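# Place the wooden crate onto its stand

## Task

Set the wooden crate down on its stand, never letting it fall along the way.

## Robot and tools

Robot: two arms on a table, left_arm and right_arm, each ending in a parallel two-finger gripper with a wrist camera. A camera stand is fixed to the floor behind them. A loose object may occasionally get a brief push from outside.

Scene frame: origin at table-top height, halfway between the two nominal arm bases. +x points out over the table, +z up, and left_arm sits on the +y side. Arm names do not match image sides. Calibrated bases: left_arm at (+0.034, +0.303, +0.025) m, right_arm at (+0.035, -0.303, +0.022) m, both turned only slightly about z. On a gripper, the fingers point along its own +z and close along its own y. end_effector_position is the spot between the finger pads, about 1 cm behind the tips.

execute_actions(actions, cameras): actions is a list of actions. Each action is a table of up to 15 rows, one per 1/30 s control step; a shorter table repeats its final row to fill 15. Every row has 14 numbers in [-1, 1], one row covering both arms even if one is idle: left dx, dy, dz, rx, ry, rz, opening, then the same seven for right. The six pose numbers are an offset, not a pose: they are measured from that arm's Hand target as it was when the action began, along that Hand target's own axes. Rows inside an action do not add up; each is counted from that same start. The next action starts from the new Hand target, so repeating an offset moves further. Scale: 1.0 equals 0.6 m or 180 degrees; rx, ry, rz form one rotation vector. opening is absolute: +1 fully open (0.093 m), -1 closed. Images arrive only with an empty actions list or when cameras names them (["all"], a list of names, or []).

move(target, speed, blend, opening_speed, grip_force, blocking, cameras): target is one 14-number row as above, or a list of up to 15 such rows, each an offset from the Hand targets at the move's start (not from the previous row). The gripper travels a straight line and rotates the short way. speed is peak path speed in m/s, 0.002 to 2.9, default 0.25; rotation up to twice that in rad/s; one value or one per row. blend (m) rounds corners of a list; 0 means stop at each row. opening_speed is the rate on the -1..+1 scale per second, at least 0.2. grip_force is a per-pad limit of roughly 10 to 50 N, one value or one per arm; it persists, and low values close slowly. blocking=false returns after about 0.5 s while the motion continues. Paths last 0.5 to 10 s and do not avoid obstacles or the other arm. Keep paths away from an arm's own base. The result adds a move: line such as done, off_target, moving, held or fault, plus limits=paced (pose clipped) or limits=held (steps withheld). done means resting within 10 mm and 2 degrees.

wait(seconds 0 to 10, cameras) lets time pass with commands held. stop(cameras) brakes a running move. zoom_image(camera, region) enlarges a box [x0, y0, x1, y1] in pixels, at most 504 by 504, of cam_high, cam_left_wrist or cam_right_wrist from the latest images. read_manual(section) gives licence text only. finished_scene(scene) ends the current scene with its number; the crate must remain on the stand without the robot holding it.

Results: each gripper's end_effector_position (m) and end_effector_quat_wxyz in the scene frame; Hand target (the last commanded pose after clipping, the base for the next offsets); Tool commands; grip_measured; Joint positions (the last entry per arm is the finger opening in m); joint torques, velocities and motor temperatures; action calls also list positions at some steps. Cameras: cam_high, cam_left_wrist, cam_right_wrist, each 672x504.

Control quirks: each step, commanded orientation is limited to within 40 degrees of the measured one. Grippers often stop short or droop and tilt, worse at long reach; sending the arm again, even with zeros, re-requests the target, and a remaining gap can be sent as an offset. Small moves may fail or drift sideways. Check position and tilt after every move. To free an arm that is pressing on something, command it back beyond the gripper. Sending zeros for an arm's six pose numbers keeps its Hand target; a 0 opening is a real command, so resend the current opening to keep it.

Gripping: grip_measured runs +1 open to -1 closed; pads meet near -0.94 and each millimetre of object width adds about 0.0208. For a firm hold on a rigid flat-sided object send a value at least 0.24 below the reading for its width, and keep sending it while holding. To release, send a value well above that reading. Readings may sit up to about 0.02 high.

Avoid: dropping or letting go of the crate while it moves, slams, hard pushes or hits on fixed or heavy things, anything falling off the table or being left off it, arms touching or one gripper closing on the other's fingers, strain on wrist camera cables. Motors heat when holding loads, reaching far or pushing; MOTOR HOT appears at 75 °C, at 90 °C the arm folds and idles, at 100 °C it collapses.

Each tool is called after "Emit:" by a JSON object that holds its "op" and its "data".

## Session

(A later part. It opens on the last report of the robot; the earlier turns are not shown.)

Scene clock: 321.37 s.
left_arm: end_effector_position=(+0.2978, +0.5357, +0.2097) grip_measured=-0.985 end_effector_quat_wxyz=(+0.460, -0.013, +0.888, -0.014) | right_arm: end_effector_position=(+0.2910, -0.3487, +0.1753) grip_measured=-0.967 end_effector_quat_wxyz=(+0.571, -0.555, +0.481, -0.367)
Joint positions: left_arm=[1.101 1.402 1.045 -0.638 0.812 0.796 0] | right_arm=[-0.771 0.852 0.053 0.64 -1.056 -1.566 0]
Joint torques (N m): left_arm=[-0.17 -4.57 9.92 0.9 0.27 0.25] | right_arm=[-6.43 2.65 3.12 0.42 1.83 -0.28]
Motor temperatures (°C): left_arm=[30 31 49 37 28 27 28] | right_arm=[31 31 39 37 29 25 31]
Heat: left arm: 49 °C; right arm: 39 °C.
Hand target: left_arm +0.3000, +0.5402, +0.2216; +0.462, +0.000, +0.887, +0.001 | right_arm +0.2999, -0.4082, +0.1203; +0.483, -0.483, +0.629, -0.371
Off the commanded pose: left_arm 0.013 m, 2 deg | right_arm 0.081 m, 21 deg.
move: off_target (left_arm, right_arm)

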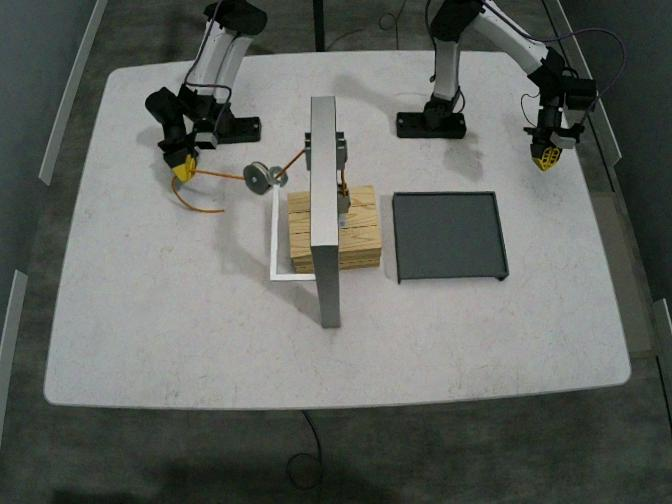

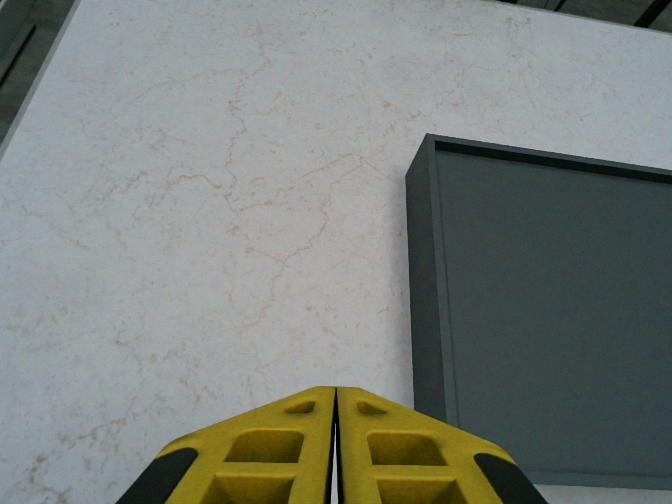

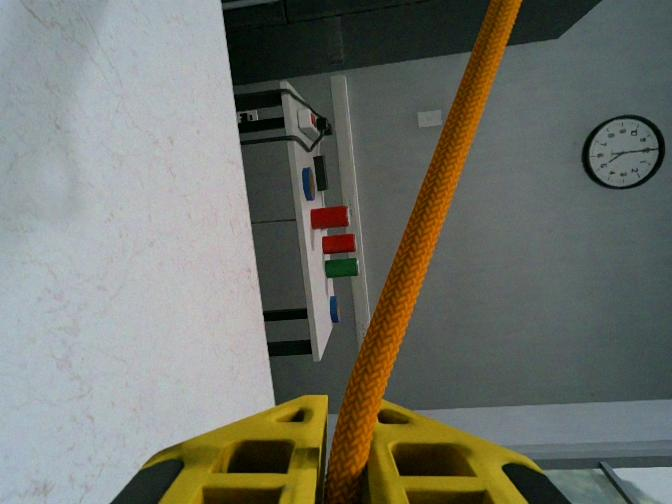

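Emit:
{"op": "move", "data": {"target": [0,0,0,0,0,0,-1,0.306,-0.094,-0.0205,0,0,0,-1], "speed": 0.08, "cameras": ["all"]}}

Emit:
{"op": "zoom_image", "data": {"camera": "cam_high", "region": [200, 110, 400, 290]}}

Scene clock: 332.93 s.
left_arm: end_effector_position=(+0.2978, +0.5357, +0.2097) grip_measured=-0.985 end_effector_quat_wxyz=(+0.460, -0.013, +0.888, -0.014) | right_arm: end_effector_position=(+0.2860, -0.5063, +0.1612) grip_measured=-0.967 end_effector_quat_wxyz=(+0.632, -0.481, +0.539, -0.281)
Joint positions: left_arm=[1.101 1.402 1.045 -0.638 0.812 0.796 0] | right_arm=[-1.223 1.649 0.668 0.047 -1.517 -2.082 0]
Joint torques (N m): left_arm=[-0.18 -4.57 9.91 0.9 0.27 0.25] | right_arm=[-7.57 -2.15 11.07 1.99 2.1 -0.1]
Heat: left arm: 49 °C; right arm: 39 °C.
Hand target: left_arm +0.3000, +0.5402, +0.2216; +0.462, +0.000, +0.887, +0.001 | right_arm +0.2900, -0.6001, +0.1303; +0.483, -0.483, +0.629, -0.371
Off the commanded pose: left_arm 0.013 m, 2 deg | right_arm 0.099 m, 22 deg.
move: off_target (left_arm, right_arm)

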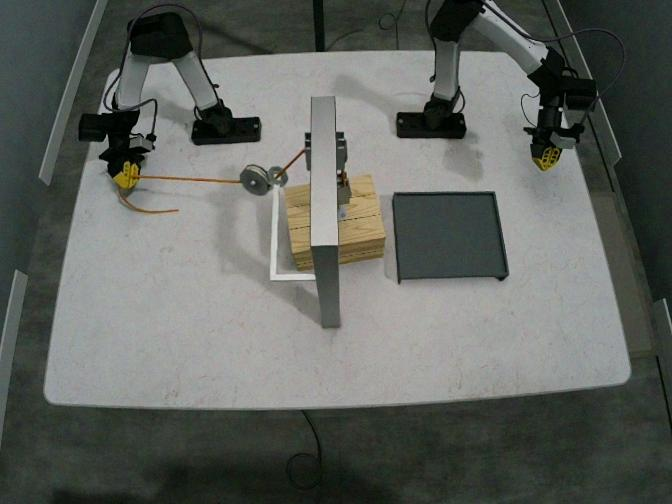

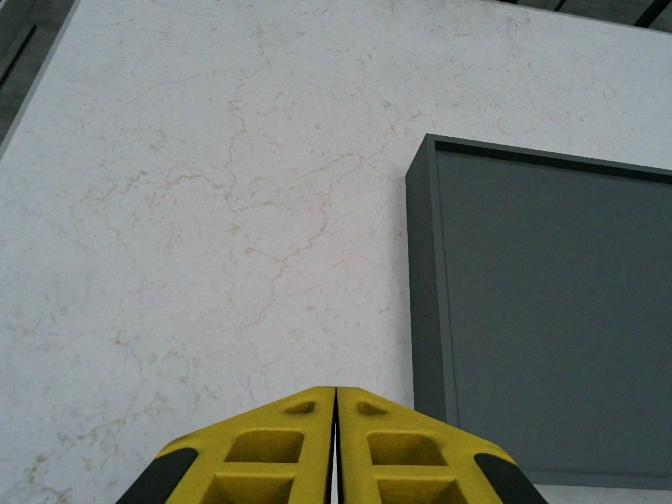

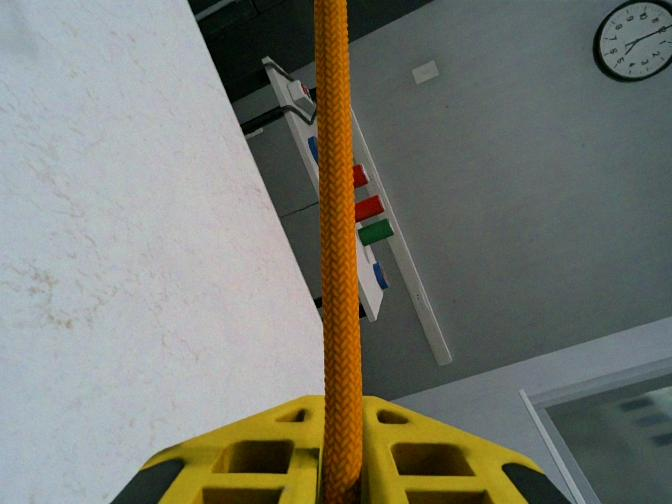

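Scaled by 2.520 from the camera's 672x504 image, which has a finer 960x720 frame.

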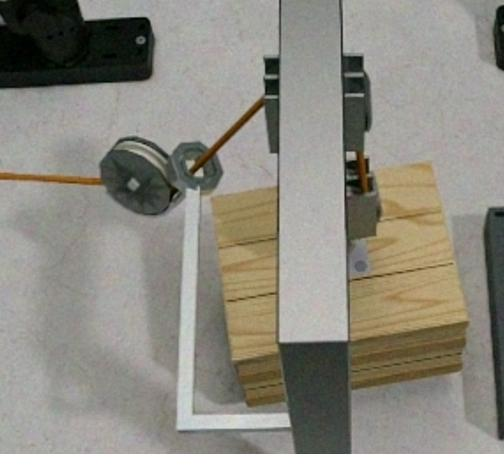

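Emit:
{"op": "move", "data": {"target": [0,0,0,0,0,0,-1,0.138,-0.066,-0.025,0.034,0.13,0.147,-1], "speed": 0.08, "cameras": ["all"]}}

Emit:
{"op": "zoom_image", "data": {"camera": "cam_high", "region": [200, 110, 400, 290]}}

Scene clock: 344.67 s.
left_arm: end_effector_position=(+0.2978, +0.5357, +0.2097) grip_measured=-0.985 end_effector_quat_wxyz=(+0.460, -0.013, +0.888, -0.014) | right_arm: end_effector_position=(+0.2885, -0.5691, +0.1821) grip_measured=-0.967 end_effector_quat_wxyz=(+0.618, -0.312, +0.708, -0.140)
Joint positions: left_arm=[1.101 1.402 1.045 -0.638 0.812 0.796 0] | right_arm=[-1.268 1.697 0.976 -0.363 -1.347 -1.711 0]
Joint torques (N m): left_arm=[-0.17 -4.59 9.91 0.9 0.27 0.25] | right_arm=[-7.91 -3.86 12.38 3.3 2.67 0.47]
Motor temperatures (°C): left_arm=[30 31 49 36 28 27 28] | right_arm=[34 31 43 41 34 25 31]
Heat: left arm: 49 °C; right arm: 43 °C.
Hand target: left_arm +0.3000, +0.5402, +0.2216; +0.462, +0.000, +0.887, +0.001 | right_arm +0.2799, -0.6904, +0.1505; +0.443, -0.217, +0.786, -0.373
Off the commanded pose: left_arm 0.013 m, 2 deg | right_arm 0.126 m, 36 deg.
move: off_target (left_arm, right_arm)

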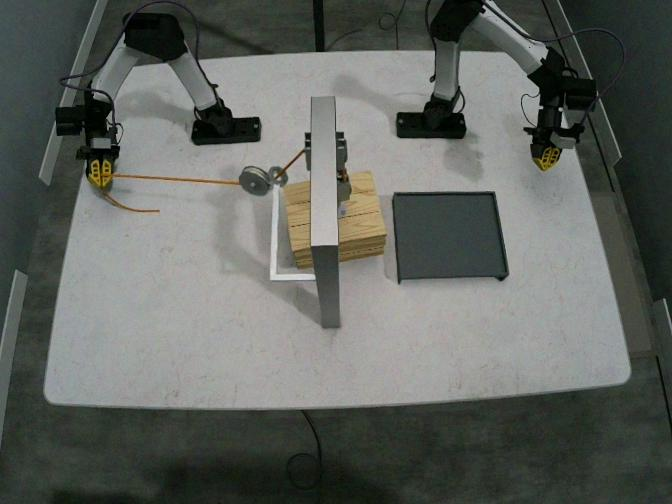

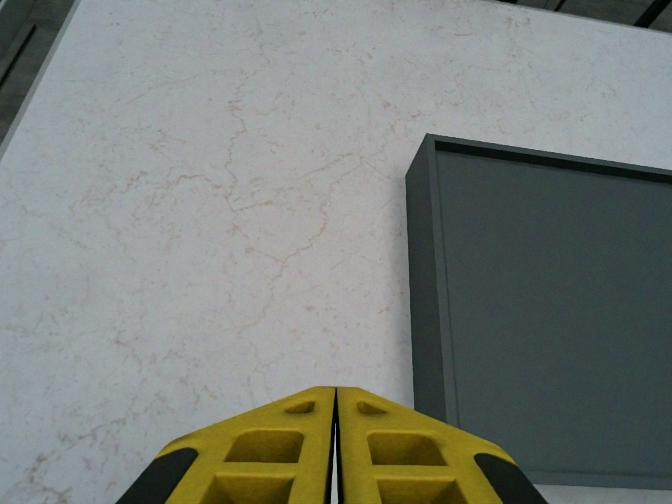

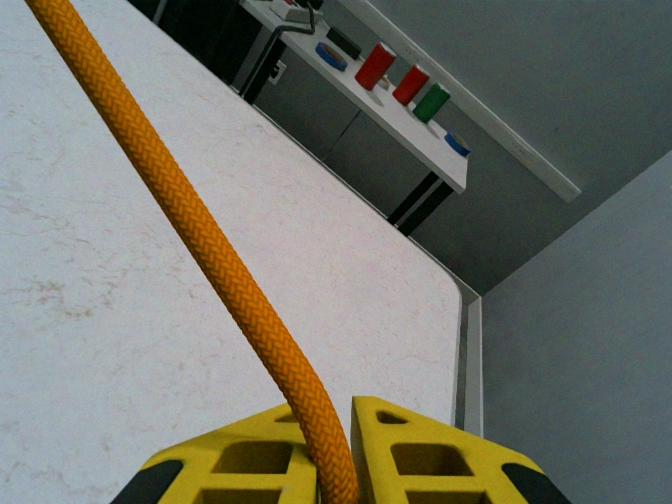

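Scaled by 2.520 from the camera's 672x504 image, which has a finer 960x720 frame.

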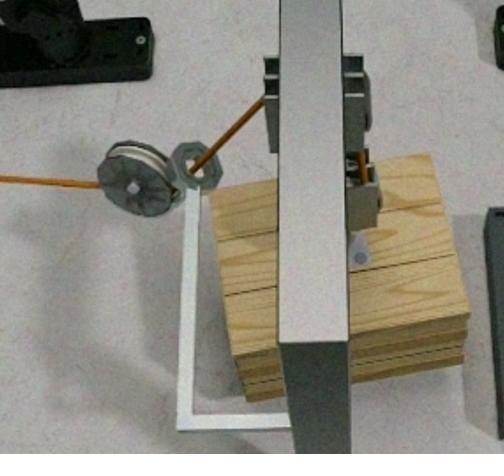

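Emit:
{"op": "move", "data": {"target": [-0.004,-0.433,0.0685,0.31,-0.126,0.1285,-1,0,0,0,0,0,0,-1], "cameras": ["all"]}}

Scene clock: 367.50 s.
left_arm: end_effector_position=(+0.3336, +0.2828, +0.1927) grip_measured=-0.984 end_effector_quat_wxyz=(+0.540, +0.375, +0.682, -0.319) | right_arm: end_effector_position=(+0.2885, -0.5692, +0.1818) grip_measured=-0.967 end_effector_quat_wxyz=(+0.618, -0.310, +0.709, -0.139)
Joint positions: left_arm=[0.535 1.525 0.877 -0.819 1.355 1.434 0] | right_arm=[-1.268 1.697 0.976 -0.363 -1.346 -1.708 0]
Joint torques (N m): left_arm=[-0.62 -4.45 5.59 0.39 0.89 0.28] | right_arm=[-7.88 -3.95 12.33 3.32 2.71 0.49]
Motor temperatures (°C): left_arm=[30 31 49 36 28 27 28] | right_arm=[36 31 49 47 40 26 32]
Heat: left arm: 49 °C; right arm: 49 °C.
Hand target: left_arm +0.3350, +0.2804, +0.1997; +0.557, +0.383, +0.664, -0.321 | right_arm +0.2799, -0.6904, +0.1505; +0.443, -0.217, +0.786, -0.373
Off the commanded pose: left_arm 0.008 m, 3 deg | right_arm 0.125 m, 36 deg.
move: off_target (left_arm, right_arm)

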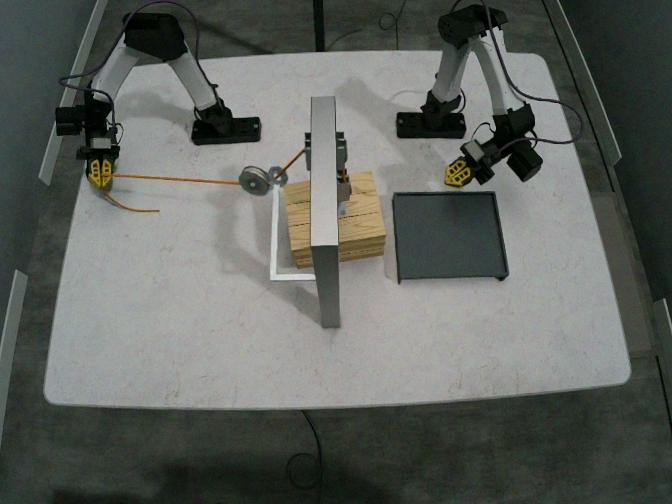

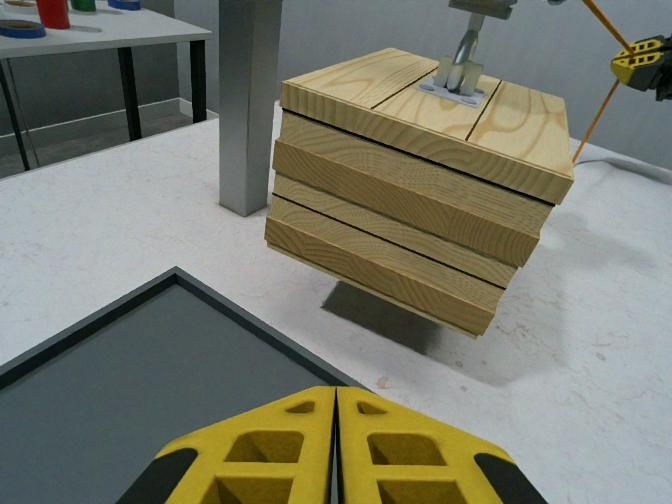

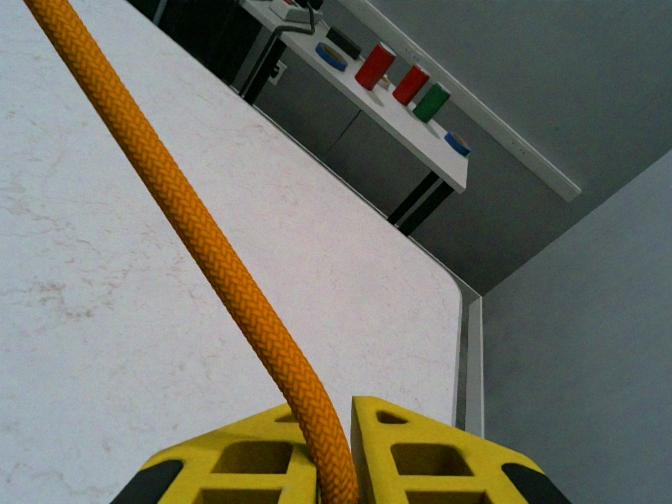

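Emit:
{"op": "move", "data": {"target": [0,0,0,0,0,0,-1,0.16,-0.112,0.056,0.045,0.065,0.027,-1], "speed": 0.06, "cameras": ["all"]}}

Scene clock: 393.53 s.
left_arm: end_effector_position=(+0.3336, +0.2827, +0.1929) grip_measured=-0.984 end_effector_quat_wxyz=(+0.541, +0.376, +0.682, -0.319) | right_arm: end_effector_position=(+0.2867, -0.6565, +0.1644) grip_measured=-0.967 end_effector_quat_wxyz=(+0.569, -0.220, +0.785, -0.107)
Joint positions: left_arm=[0.535 1.525 0.877 -0.819 1.357 1.436 0] | right_arm=[-1.317 1.936 1.312 -0.515 -1.198 -1.571 0]
Joint torques (N m): left_arm=[-0.59 -4.41 5.67 0.37 0.88 0.29] | right_arm=[-9.01 -4.68 13.57 4.52 2.35 0.56]
Motor temperatures (°C): left_arm=[29 31 47 35 29 27 28] | right_arm=[37 32 55 52 43 26 32]
Heat: left arm: 47 °C; right arm: 55 °C.
Hand target: left_arm +0.3350, +0.2804, +0.1997; +0.557, +0.383, +0.664, -0.321 | right_arm +0.2602, -0.8102, +0.1405; +0.406, -0.122, +0.810, -0.406
Off the commanded pose: left_arm 0.007 m, 3 deg | right_arm 0.158 m, 44 deg; orientation clipped.
move: off_target (left_arm, right_arm); limits=paced

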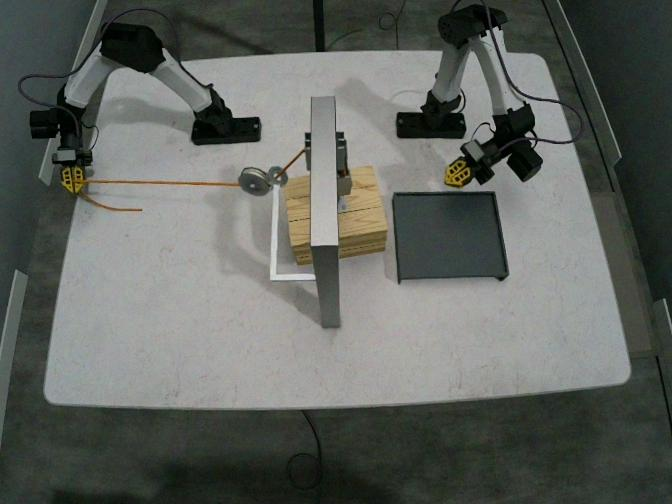

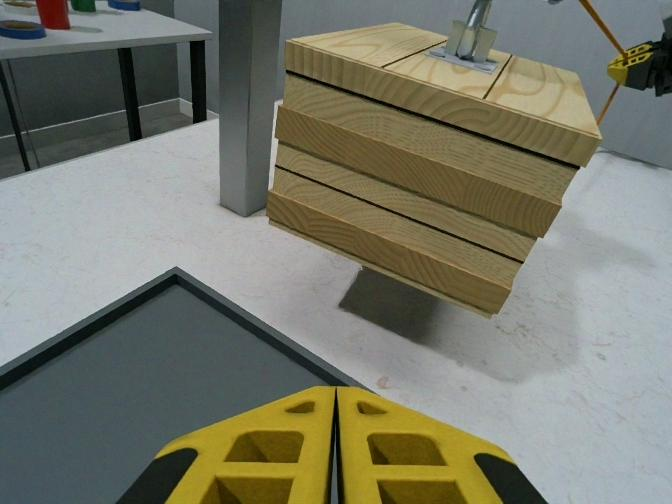

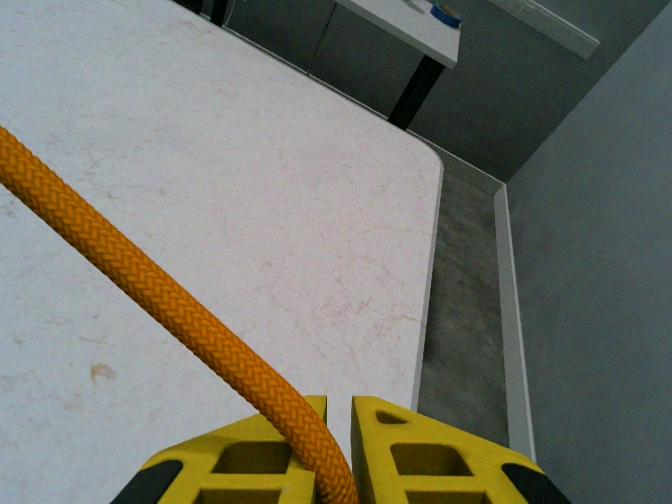

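Emit:
{"op": "move", "data": {"target": [0.1505,0.225,-0.1825,-0.2878,0.2264,-0.1836,1,0,0,0,0,0,0,-1], "cameras": ["cam_high","cam_left_wrist"]}}

Emit:
{"op": "zoom_image", "data": {"camera": "cam_high", "region": [250, 130, 530, 300]}}

Scene clock: 432.77 s.
left_arm: end_effector_position=(+0.3796, +0.4485, +0.1164) grip_measured=+1.000 end_effector_quat_wxyz=(+0.285, -0.003, +0.958, -0.013) | right_arm: end_effector_position=(+0.2702, -0.6630, +0.1841) grip_measured=-0.967 end_effector_quat_wxyz=(+0.562, -0.221, +0.787, -0.127)
Joint positions: left_arm=[0.555 1.568 1.005 -0.506 0.301 0.448 0.093] | right_arm=[-1.36 1.904 1.358 -0.618 -1.195 -1.634 0]
Joint torques (N m): left_arm=[-0.81 -5.61 9.58 1.13 0.05 0.06] | right_arm=[-9.1 -6.01 12.37 3.22 1.77 0.06]
Motor temperatures (°C): left_arm=[29 32 45 35 30 27 28] | right_arm=[40 34 64 72 43 26 32]
Heat: left arm: 45 °C; right arm: 72 °C. Fold the right arm in close to its base, or ease its load, before you think long.
Hand target: left_arm +0.3901, +0.4550, +0.1300; +0.301, +0.000, +0.954, +0.001 | right_arm +0.2273, -0.7742, +0.1693; +0.429, -0.190, +0.828, -0.307 (not the last commanded pose)
Off the commanded pose: left_arm 0.018 m, 2 deg | right_arm 0.154 m, 39 deg.
MOTOR HOT: joint 4 (wrist pitch) of the right arm reports 72 °C; the controller's stop level is 90 °C. To cool a motor, set the load down, stop pushing, or move to a pose that needs little force.
move: off_target (left_arm, right_arm)
Images, in order (width x height): cam_high 672x504, cam_left_wrist 672x504.

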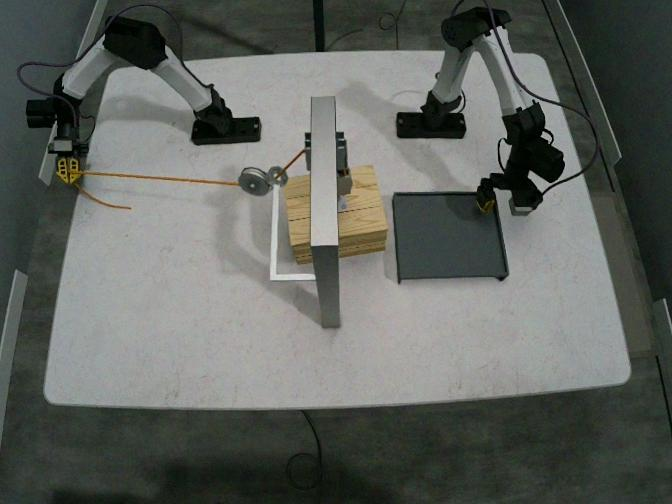

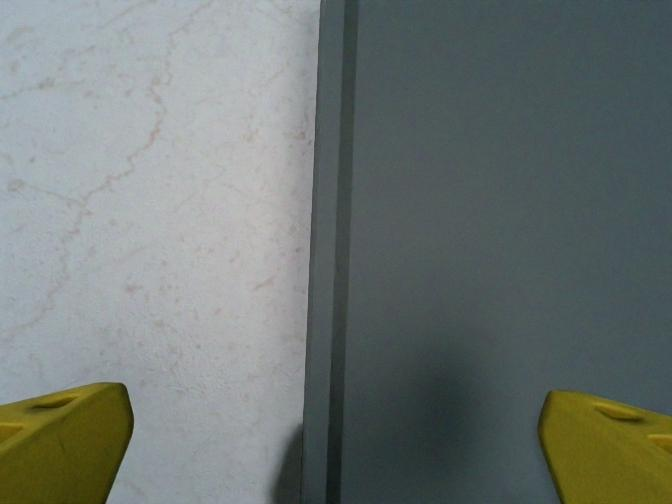

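Scaled by 1.800 from the camera's 672x504 image, which has a finer 960x720 frame.

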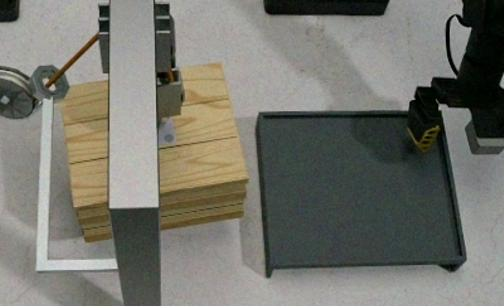

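Emit:
{"op": "move", "data": {"target": [0,0,0,0,0,0,1,-0.525,0.615,-0.19,-0.1155,-0.1305,-0.086,-1], "speed": 0.12, "cameras": ["cam_high"]}}

Scene clock: 443.70 s.
left_arm: end_effector_position=(+0.3796, +0.4485, +0.1164) grip_measured=+1.000 end_effector_quat_wxyz=(+0.285, -0.003, +0.958, -0.013) | right_arm: end_effector_position=(+0.2958, -0.2561, +0.2000) grip_measured=-0.967 end_effector_quat_wxyz=(+0.569, -0.459, +0.664, -0.158)
Joint positions: left_arm=[0.555 1.568 1.005 -0.506 0.301 0.448 0.093] | right_arm=[-0.05 0.494 0.312 -0.148 -0.37 -0.999 0]
Joint torques (N m): left_arm=[-0.81 -5.6 9.58 1.13 0.05 0.06] | right_arm=[-0.77 1.87 4.82 1.33 0.81 0.04]
Motor temperatures (°C): left_arm=[29 32 45 35 29 27 28] | right_arm=[39 34 61 65 40 26 32]
Heat: left arm: 45 °C; right arm: 65 °C.
Hand target: left_arm +0.3901, +0.4550, +0.1300; +0.301, +0.000, +0.954, +0.001 | right_arm +0.2904, -0.2800, +0.1587; +0.501, -0.430, +0.733, -0.164
Off the commanded pose: left_arm 0.018 m, 2 deg | right_arm 0.048 m, 12 deg.
MOTOR HOT: cleared for the motors of the right arm.
move: off_target (left_arm, right_arm)
Images, in order (width x height): cam_high 672x504.

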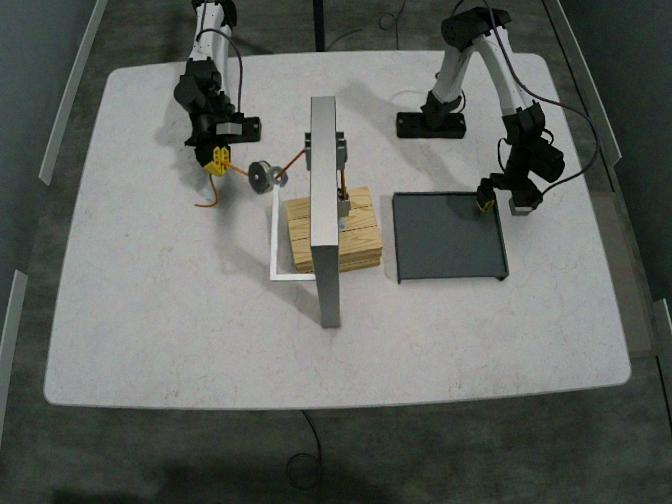

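Emit:
{"op": "move", "data": {"target": [0.0228,0.0058,0.0472,0,0,0,0.3,0,0,0,0,0,0,-1], "speed": 0.12, "cameras": ["cam_left_wrist"]}}

Scene clock: 461.50 s.
left_arm: end_effector_position=(+0.3882, +0.4536, +0.0945) grip_measured=+0.302 end_effector_quat_wxyz=(+0.285, -0.003, +0.958, -0.013) | right_arm: end_effector_position=(+0.2959, -0.2561, +0.2004) grip_measured=-0.967 end_effector_quat_wxyz=(+0.570, -0.459, +0.663, -0.158)
Joint positions: left_arm=[0.555 1.637 0.983 -0.416 0.301 0.448 0.06] | right_arm=[-0.05 0.494 0.312 -0.147 -0.37 -0.999 0]
Joint torques (N m): left_arm=[-0.69 -6.2 5.71 1.49 0.06 0.07] | right_arm=[-0.81 1.92 4.88 1.3 0.84 0.05]
Motor temperatures (°C): left_arm=[29 33 45 36 29 27 28] | right_arm=[36 32 56 56 38 25 32]
Heat: left arm: 45 °C; right arm: 56 °C.
Hand target: left_arm +0.3951, +0.4585, +0.0990; +0.301, +0.000, +0.954, +0.001 | right_arm +0.2904, -0.2800, +0.1587; +0.501, -0.430, +0.733, -0.164
Off the commanded pose: left_arm 0.010 m, 2 deg | right_arm 0.048 m, 12 deg.
move: off_target (right_arm)
Images, in order (width x height): cam_left_wrist 672x504.

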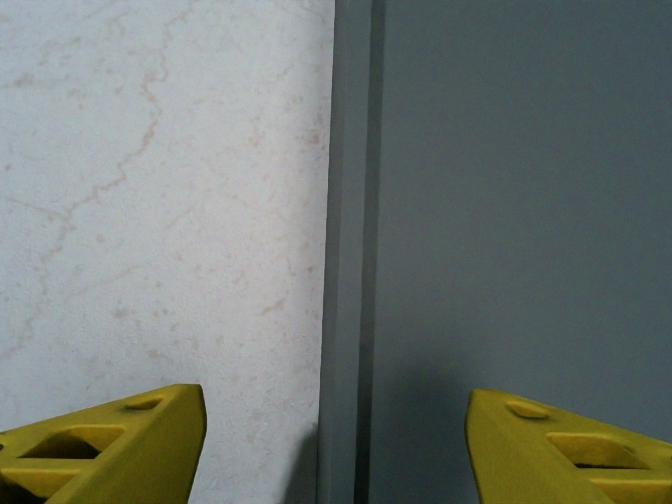

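Emit:
{"op": "move", "data": {"target": [0.0306,0,0.0437,0,0,0,0.1,0,0,0,0,0,0,-1], "speed": 0.06, "cameras": ["cam_left_wrist"]}}

Scene clock: 464.40 s.
left_arm: end_effector_position=(+0.3853, +0.4529, +0.0719) grip_measured=+0.101 end_effector_quat_wxyz=(+0.284, -0.006, +0.958, -0.019) | right_arm: end_effector_position=(+0.2959, -0.2561, +0.2004) grip_measured=-0.967 end_effector_quat_wxyz=(+0.570, -0.459, +0.663, -0.158)
Joint positions: left_arm=[0.563 1.672 0.923 -0.328 0.314 0.448 0.05] | right_arm=[-0.05 0.494 0.312 -0.147 -0.37 -0.999 0]
Joint torques (N m): left_arm=[-0.72 -4.31 4.18 1.89 0.02 0.09] | right_arm=[-0.84 1.91 4.89 1.31 0.86 0.05]
Motor temperatures (°C): left_arm=[29 33 45 36 29 27 28] | right_arm=[36 32 55 55 37 25 32]
Heat: left arm: 45 °C; right arm: 55 °C.
Hand target: left_arm +0.3951, +0.4586, +0.0670; +0.301, +0.000, +0.954, +0.001 | right_arm +0.2904, -0.2800, +0.1587; +0.501, -0.430, +0.733, -0.164
Off the commanded pose: left_arm 0.012 m, 3 deg | right_arm 0.048 m, 12 deg.
move: off_target (left_arm, right_arm)
Images, in order (width x height): cam_left_wrist 672x504.

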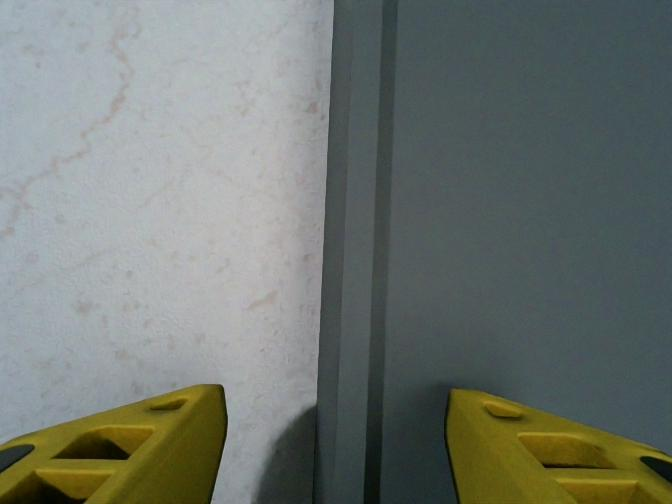

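Emit:
{"op": "move", "data": {"target": [-0.005,0,-0.008,0,0,0,-1,0,0,0,0,0,0,-1], "speed": 0.06, "cameras": ["cam_left_wrist"]}}

Scene clock: 470.67 s.
left_arm: end_effector_position=(+0.3888, +0.4471, +0.0727) grip_measured=-0.833 end_effector_quat_wxyz=(+0.295, -0.011, +0.955, -0.040) | right_arm: end_effector_position=(+0.2959, -0.2561, +0.2004) grip_measured=-0.967 end_effector_quat_wxyz=(+0.570, -0.459, +0.663, -0.158)
Joint positions: left_arm=[0.563 1.677 0.92 -0.316 0.356 0.425 0.005] | right_arm=[-0.05 0.494 0.312 -0.147 -0.37 -0.999 0]
Joint torques (N m): left_arm=[-0.64 -5.72 5.53 1.55 -0.34 0.3] | right_arm=[-0.8 1.84 4.92 1.33 0.86 0.05]
Heat: left arm: 45 °C; right arm: 54 °C.
Hand target: left_arm +0.3948, +0.4586, +0.0726; +0.301, +0.000, +0.954, +0.001 | right_arm +0.2904, -0.2800, +0.1587; +0.501, -0.430, +0.733, -0.164
Off the commanded pose: left_arm 0.013 m, 5 deg | right_arm 0.048 m, 12 deg.
move: off_target (left_arm, right_arm)
Images, in order (width x height): cam_left_wrist 672x504.

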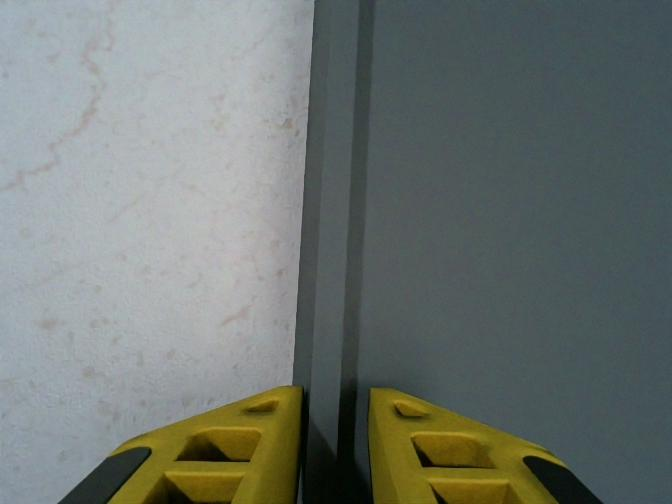

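Emit:
{"op": "move", "data": {"target": [0.041,-0.0167,-0.0287,0,0,0,-1,0,0,0,0,0,0,-1], "speed": 0.06, "cameras": ["cam_left_wrist","cam_high"]}}

Emit:
{"op": "zoom_image", "data": {"camera": "cam_high", "region": [250, 130, 530, 300]}}

Scene clock: 476.27 s.
left_arm: end_effector_position=(+0.3729, +0.4414, +0.0728) grip_measured=-0.825 end_effector_quat_wxyz=(+0.311, -0.016, +0.950, -0.035) | right_arm: end_effector_position=(+0.2959, -0.2561, +0.2004) grip_measured=-0.967 end_effector_quat_wxyz=(+0.570, -0.459, +0.663, -0.158)
Joint positions: left_arm=[0.577 1.598 0.816 -0.256 0.367 0.419 0.006] | right_arm=[-0.05 0.494 0.312 -0.147 -0.37 -0.999 0]
Joint torques (N m): left_arm=[0.06 -7.97 4.15 1.06 -0.32 0.53] | right_arm=[-0.69 1.99 4.82 1.31 0.84 0.04]
Heat: left arm: 45 °C; right arm: 53 °C.
Hand target: left_arm +0.3648, +0.4485, +0.0726; +0.301, +0.000, +0.954, +0.001 | right_arm +0.2904, -0.2800, +0.1587; +0.501, -0.430, +0.733, -0.164
Off the commanded pose: left_arm 0.011 m, 5 deg | right_arm 0.048 m, 12 deg.
move: off_target (left_arm, right_arm)
Images, in order (width x height): cam_high 672x504, cam_left_wrist 672x504.

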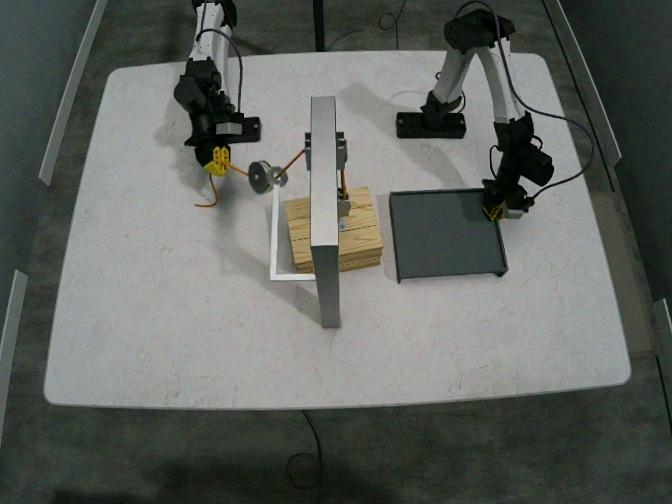

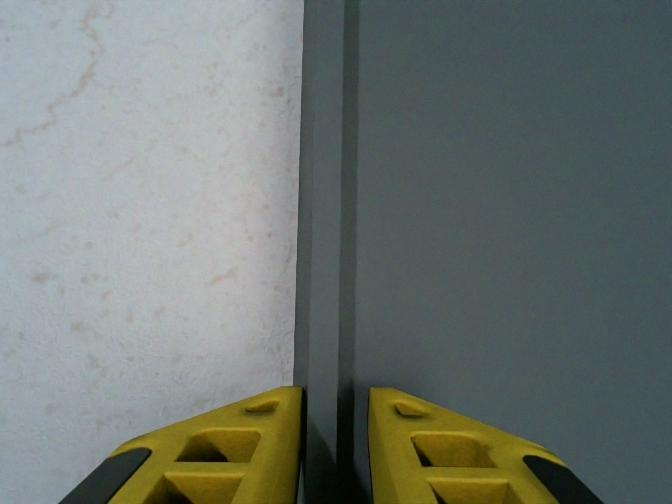

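Scaled by 1.800 from the camera's 672x504 image, which has a finer 960x720 frame.

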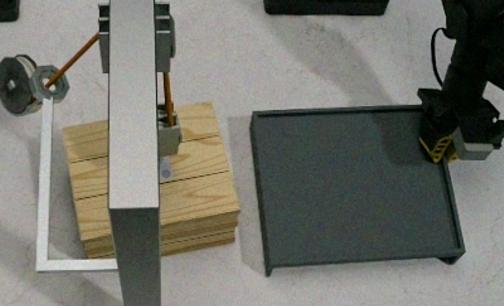

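Emit:
{"op": "move", "data": {"target": [0,0,0,0,0,0,-1,0.7557,-0.476,-0.2197,0.1465,0.1254,0.0418,-1], "speed": 0.14, "cameras": ["cam_high","cam_left_wrist"]}}

Scene clock: 499.07 s.
left_arm: end_effector_position=(+0.3729, +0.4414, +0.0728) grip_measured=-0.825 end_effector_quat_wxyz=(+0.311, -0.016, +0.950, -0.035) | right_arm: end_effector_position=(+0.2908, -0.6991, +0.1652) grip_measured=-0.967 end_effector_quat_wxyz=(+0.596, -0.291, +0.724, -0.188)
Joint positions: left_arm=[0.577 1.598 0.816 -0.256 0.367 0.419 0.006] | right_arm=[-1.344 2.079 1.424 -0.346 -1.309 -1.672 0]
Joint torques (N m): left_arm=[0.08 -7.95 4.16 1.06 -0.33 0.53] | right_arm=[-9.77 -6.08 12.7 3.34 2.26 0.45]
Heat: left arm: 44 °C; right arm: 53 °C.
Hand target: left_arm +0.3648, +0.4485, +0.0726; +0.301, +0.000, +0.954, +0.001 | right_arm +0.2503, -0.8300, +0.1398; +0.443, -0.217, +0.786, -0.373
Off the commanded pose: left_arm 0.011 m, 5 deg | right_arm 0.139 m, 30 deg.
move: off_target (left_arm, right_arm)
Images, in order (width x height): cam_high 672x504, cam_left_wrist 672x504.

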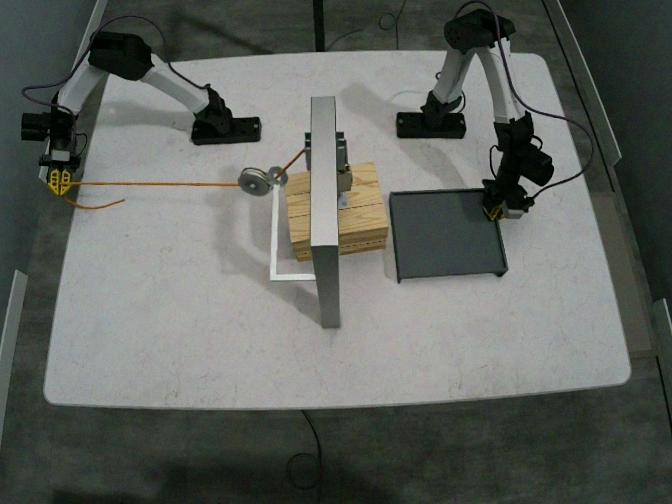

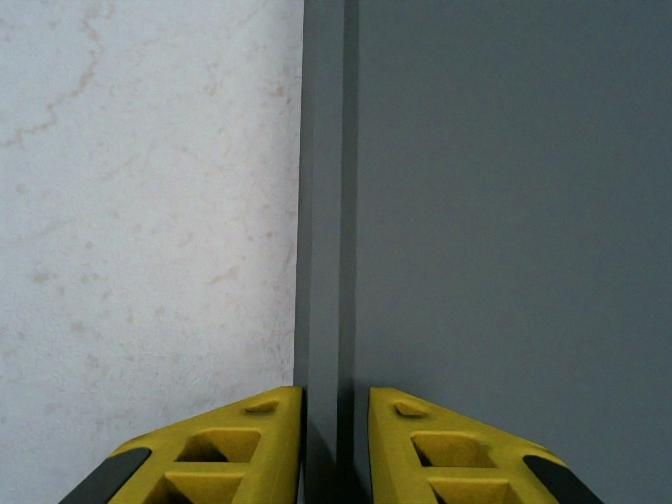

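Lifted higher (hand at y≈-0.70). Drag the stand.

Emit:
{"op": "move", "data": {"target": [0.011,-0.494,-0.0077,0,0,0,-1,0,0,0,0,0,0,-1], "speed": 0.13, "cameras": ["cam_high","cam_left_wrist"]}}

Emit:
{"op": "zoom_image", "data": {"camera": "cam_high", "region": [250, 130, 530, 300]}}

Scene clock: 504.77 s.
left_arm: end_effector_position=(+0.3626, +0.1529, +0.0758) grip_measured=-0.825 end_effector_quat_wxyz=(+0.312, -0.035, +0.949, -0.037) | right_arm: end_effector_position=(+0.2910, -0.7031, +0.1649) grip_measured=-0.967 end_effector_quat_wxyz=(+0.596, -0.292, +0.724, -0.190)
Joint positions: left_arm=[-0.534 1.538 0.759 -0.207 -0.277 -0.548 0.006] | right_arm=[-1.346 2.091 1.441 -0.346 -1.309 -1.672 0]
Joint torques (N m): left_arm=[-2.4 -3.58 7.84 0.69 -0.56 0.53] | right_arm=[-9.58 -6.32 12.48 3.26 2.23 0.4]
Motor temperatures (°C): left_arm=[30 35 44 36 29 27 30] | right_arm=[36 31 55 55 39 25 32]
Heat: left arm: 44 °C; right arm: 55 °C.
Hand target: left_arm +0.3569, +0.1521, +0.0723; +0.301, +0.000, +0.954, +0.001 | right_arm +0.2503, -0.8300, +0.1398; +0.443, -0.217, +0.786, -0.373
Off the commanded pose: left_arm 0.007 m, 6 deg | right_arm 0.136 m, 30 deg.
move: off_target (left_arm, right_arm)
Images, in order (width x height): cam_high 672x504, cam_left_wrist 672x504.

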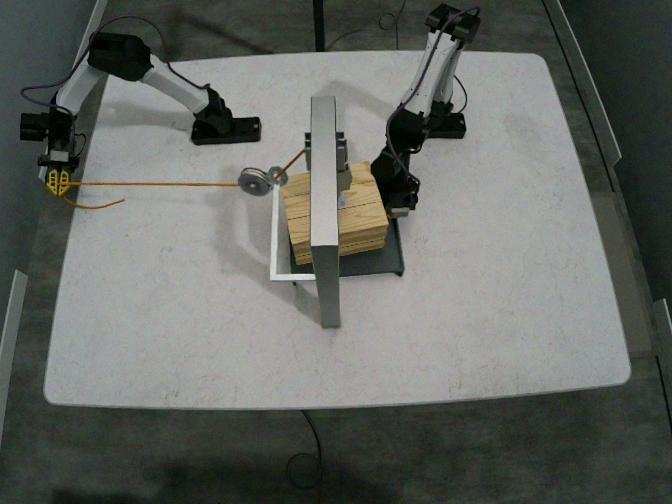

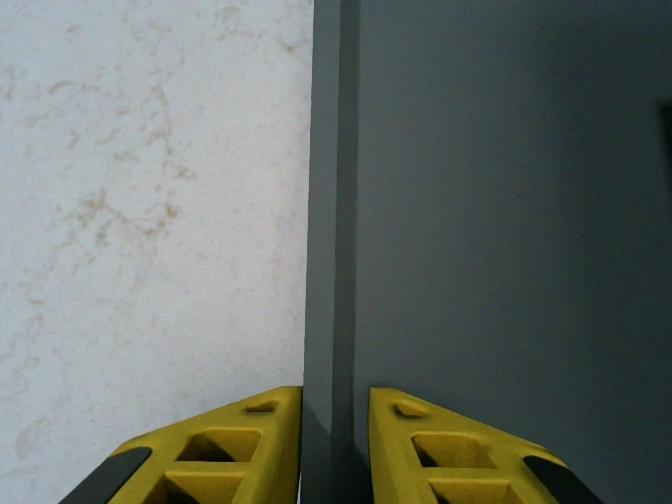

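Scaled by 1.800 from the camera's 672x504 image, which has a finer 960x720 frame.

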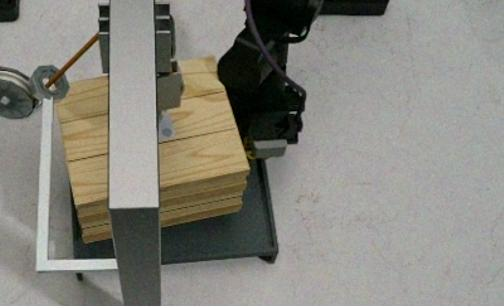

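Emit:
{"op": "move", "data": {"target": [0,-0.025,0,0,0,0,-1,0,0,0,0,0,0,-1], "speed": 0.06, "cameras": ["cam_high"]}}

Emit:
{"op": "zoom_image", "data": {"camera": "cam_high", "region": [250, 150, 450, 300]}}

Scene clock: 511.57 s.
left_arm: end_effector_position=(+0.3638, +0.1387, +0.0763) grip_measured=-0.825 end_effector_quat_wxyz=(+0.311, -0.039, +0.949, -0.043) | right_arm: end_effector_position=(+0.2910, -0.7031, +0.1649) grip_measured=-0.967 end_effector_quat_wxyz=(+0.596, -0.292, +0.724, -0.190)
Joint positions: left_arm=[-0.571 1.569 0.793 -0.216 -0.289 -0.589 0.006] | right_arm=[-1.346 2.091 1.441 -0.346 -1.309 -1.672 0]
Joint torques (N m): left_arm=[-3.06 -3.51 8.2 0.6 -0.66 0.54] | right_arm=[-9.52 -6.28 12.7 3.26 2.24 0.4]
Motor temperatures (°C): left_arm=[30 34 44 36 29 27 30] | right_arm=[37 32 56 57 41 26 33]
Heat: left arm: 44 °C; right arm: 57 °C.
Hand target: left_arm +0.3569, +0.1371, +0.0723; +0.301, +0.000, +0.954, +0.001 | right_arm +0.2503, -0.8300, +0.1398; +0.443, -0.217, +0.786, -0.373
Off the commanded pose: left_arm 0.008 m, 7 deg | right_arm 0.136 m, 30 deg.
move: off_target (left_arm, right_arm)
Images, in order (width x height): cam_high 672x504.

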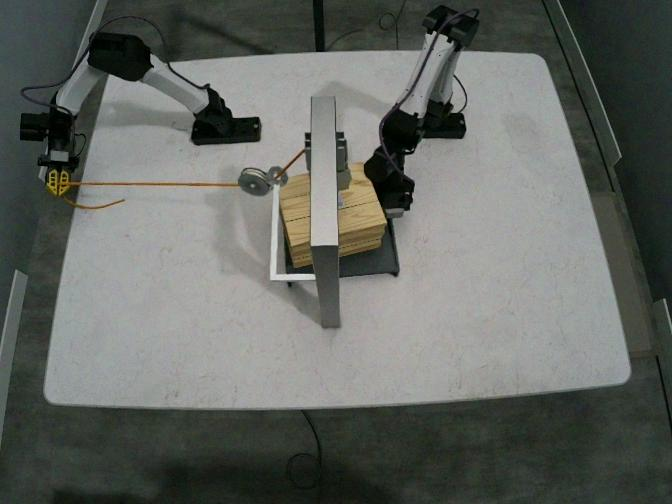

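Scaled by 2.520 from the camera's 672x504 image, which has a finer 960x720 frame.

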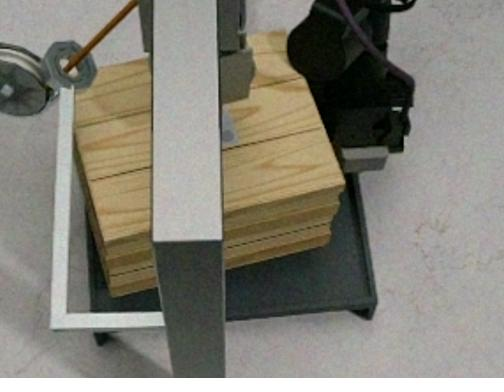

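Emit:
{"op": "move", "data": {"target": [[0,0,0,0,0,0,-0.5,0,0,0,0,0,0,-1],[0,0.01,-0.067,0,0,0,-0.5,0,0,0,0,0,0,-1],[-0.0137,0.167,-0.194,0,0,0,-0.5,0,0,0,0,0,0,-1]], "speed": 0.15, "blend": [0,0.02,0], "cameras": ["cam_high","cam_left_wrist"]}}

Emit:
{"op": "zoom_image", "data": {"camera": "cam_high", "region": [250, 150, 450, 300]}}

Scene clock: 518.97 s.
left_arm: end_effector_position=(+0.2956, +0.2359, +0.1616) grip_measured=-0.502 end_effector_quat_wxyz=(+0.293, +0.003, +0.956, +0.005) | right_arm: end_effector_position=(+0.2908, -0.7055, +0.1650) grip_measured=-0.967 end_effector_quat_wxyz=(+0.596, -0.292, +0.723, -0.192)
Joint positions: left_arm=[-0.367 1.054 0.799 -0.761 -0.222 -0.319 0.021] | right_arm=[-1.347 2.097 1.45 -0.346 -1.309 -1.672 0]
Joint torques (N m): left_arm=[0.1 -3.29 8.68 0.99 -0.04 0.17] | right_arm=[-9.37 -6.52 12.45 3.22 2.25 0.41]
Motor temperatures (°C): left_arm=[30 34 45 35 29 27 30] | right_arm=[39 32 58 58 42 26 33]
Heat: left arm: 45 °C; right arm: 58 °C.
Hand target: left_arm +0.2969, +0.2372, +0.1725; +0.301, +0.000, +0.954, +0.001 | right_arm +0.2503, -0.8300, +0.1398; +0.443, -0.217, +0.786, -0.373
Off the commanded pose: left_arm 0.011 m, 1 deg | right_arm 0.133 m, 29 deg.
move: off_target (left_arm, right_arm)
Images, in order (width x height): cam_high 672x504, cam_left_wrist 672x504.

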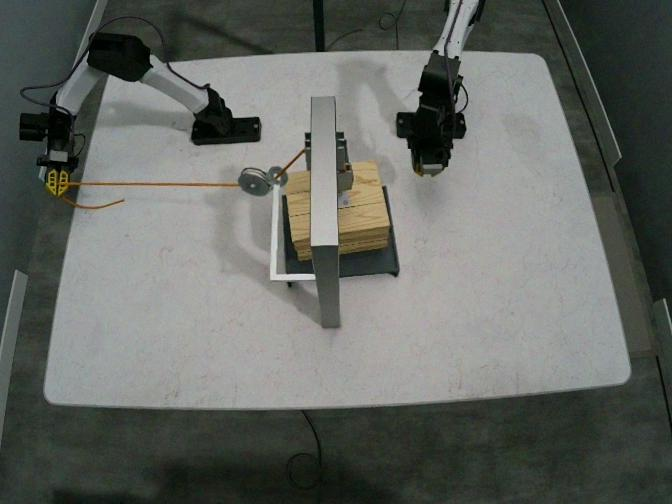

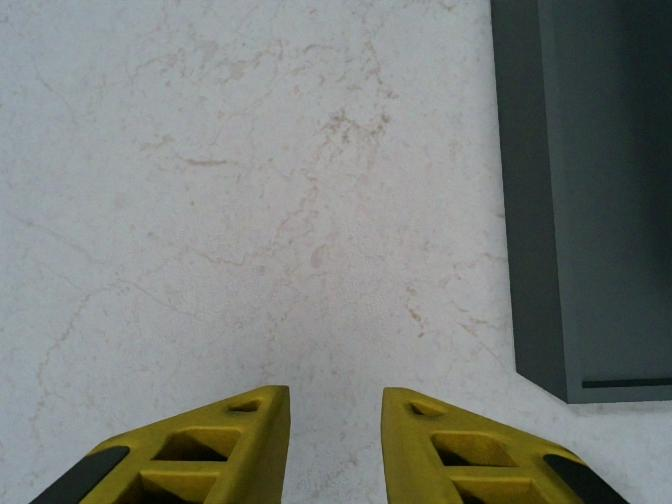

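Scaled by 2.520 from the camera's 672x504 image, which has a finer 960x720 frame.

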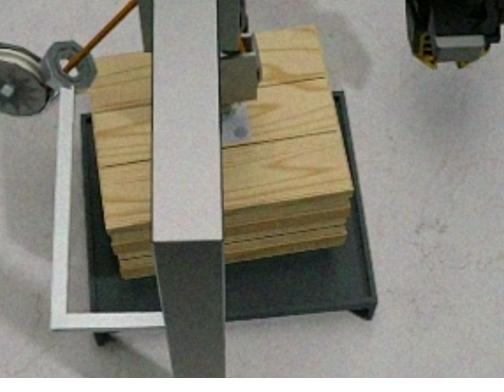

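Emit:
{"op": "move", "data": {"target": [0,0,0,0,0,0,-0.5,-0.4687,0.3773,-0.2078,-0.1,-0.088,-0.029,-1], "speed": 0.1, "cameras": ["cam_high"]}}

Emit:
{"op": "zoom_image", "data": {"camera": "cam_high", "region": [250, 150, 450, 300]}}

Scene clock: 529.60 s.
left_arm: end_effector_position=(+0.2956, +0.2359, +0.1616) grip_measured=-0.502 end_effector_quat_wxyz=(+0.293, +0.003, +0.956, +0.005) | right_arm: end_effector_position=(+0.2848, -0.4391, +0.1525) grip_measured=-0.967 end_effector_quat_wxyz=(+0.501, -0.377, +0.752, -0.204)
Joint positions: left_arm=[-0.367 1.054 0.799 -0.761 -0.222 -0.319 0.021] | right_arm=[-0.985 1.047 0.439 -0.15 -0.922 -1.497 0]
Joint torques (N m): left_arm=[0.1 -3.3 8.69 1 -0.04 0.17] | right_arm=[0.01 -2.54 5.7 2.35 -0.05 0.13]
Motor temperatures (°C): left_arm=[30 33 46 36 29 27 29] | right_arm=[39 33 60 58 41 26 33]
Heat: left arm: 46 °C; right arm: 60 °C.
Hand target: left_arm +0.2969, +0.2372, +0.1725; +0.301, +0.000, +0.954, +0.001 | right_arm +0.2851, -0.4500, +0.1549; +0.490, -0.368, +0.755, -0.232
Off the commanded pose: left_arm 0.011 m, 1 deg | right_arm 0.011 m, 4 deg.
move: off_target (left_arm, right_arm)
Images, in order (width x height): cam_high 672x504.

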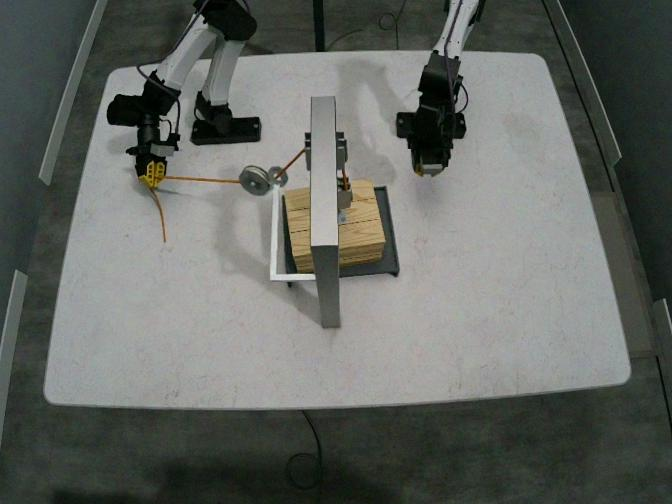

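Scaled by 2.520 from the camera's 672x504 image, which has a finer 960x720 frame.

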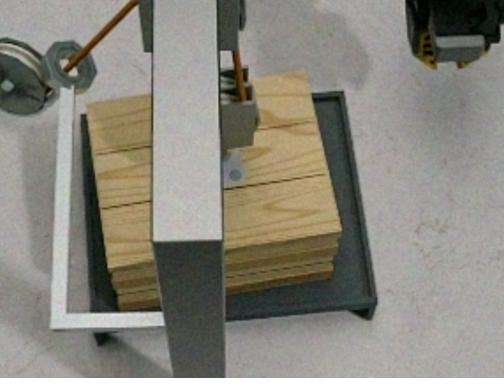

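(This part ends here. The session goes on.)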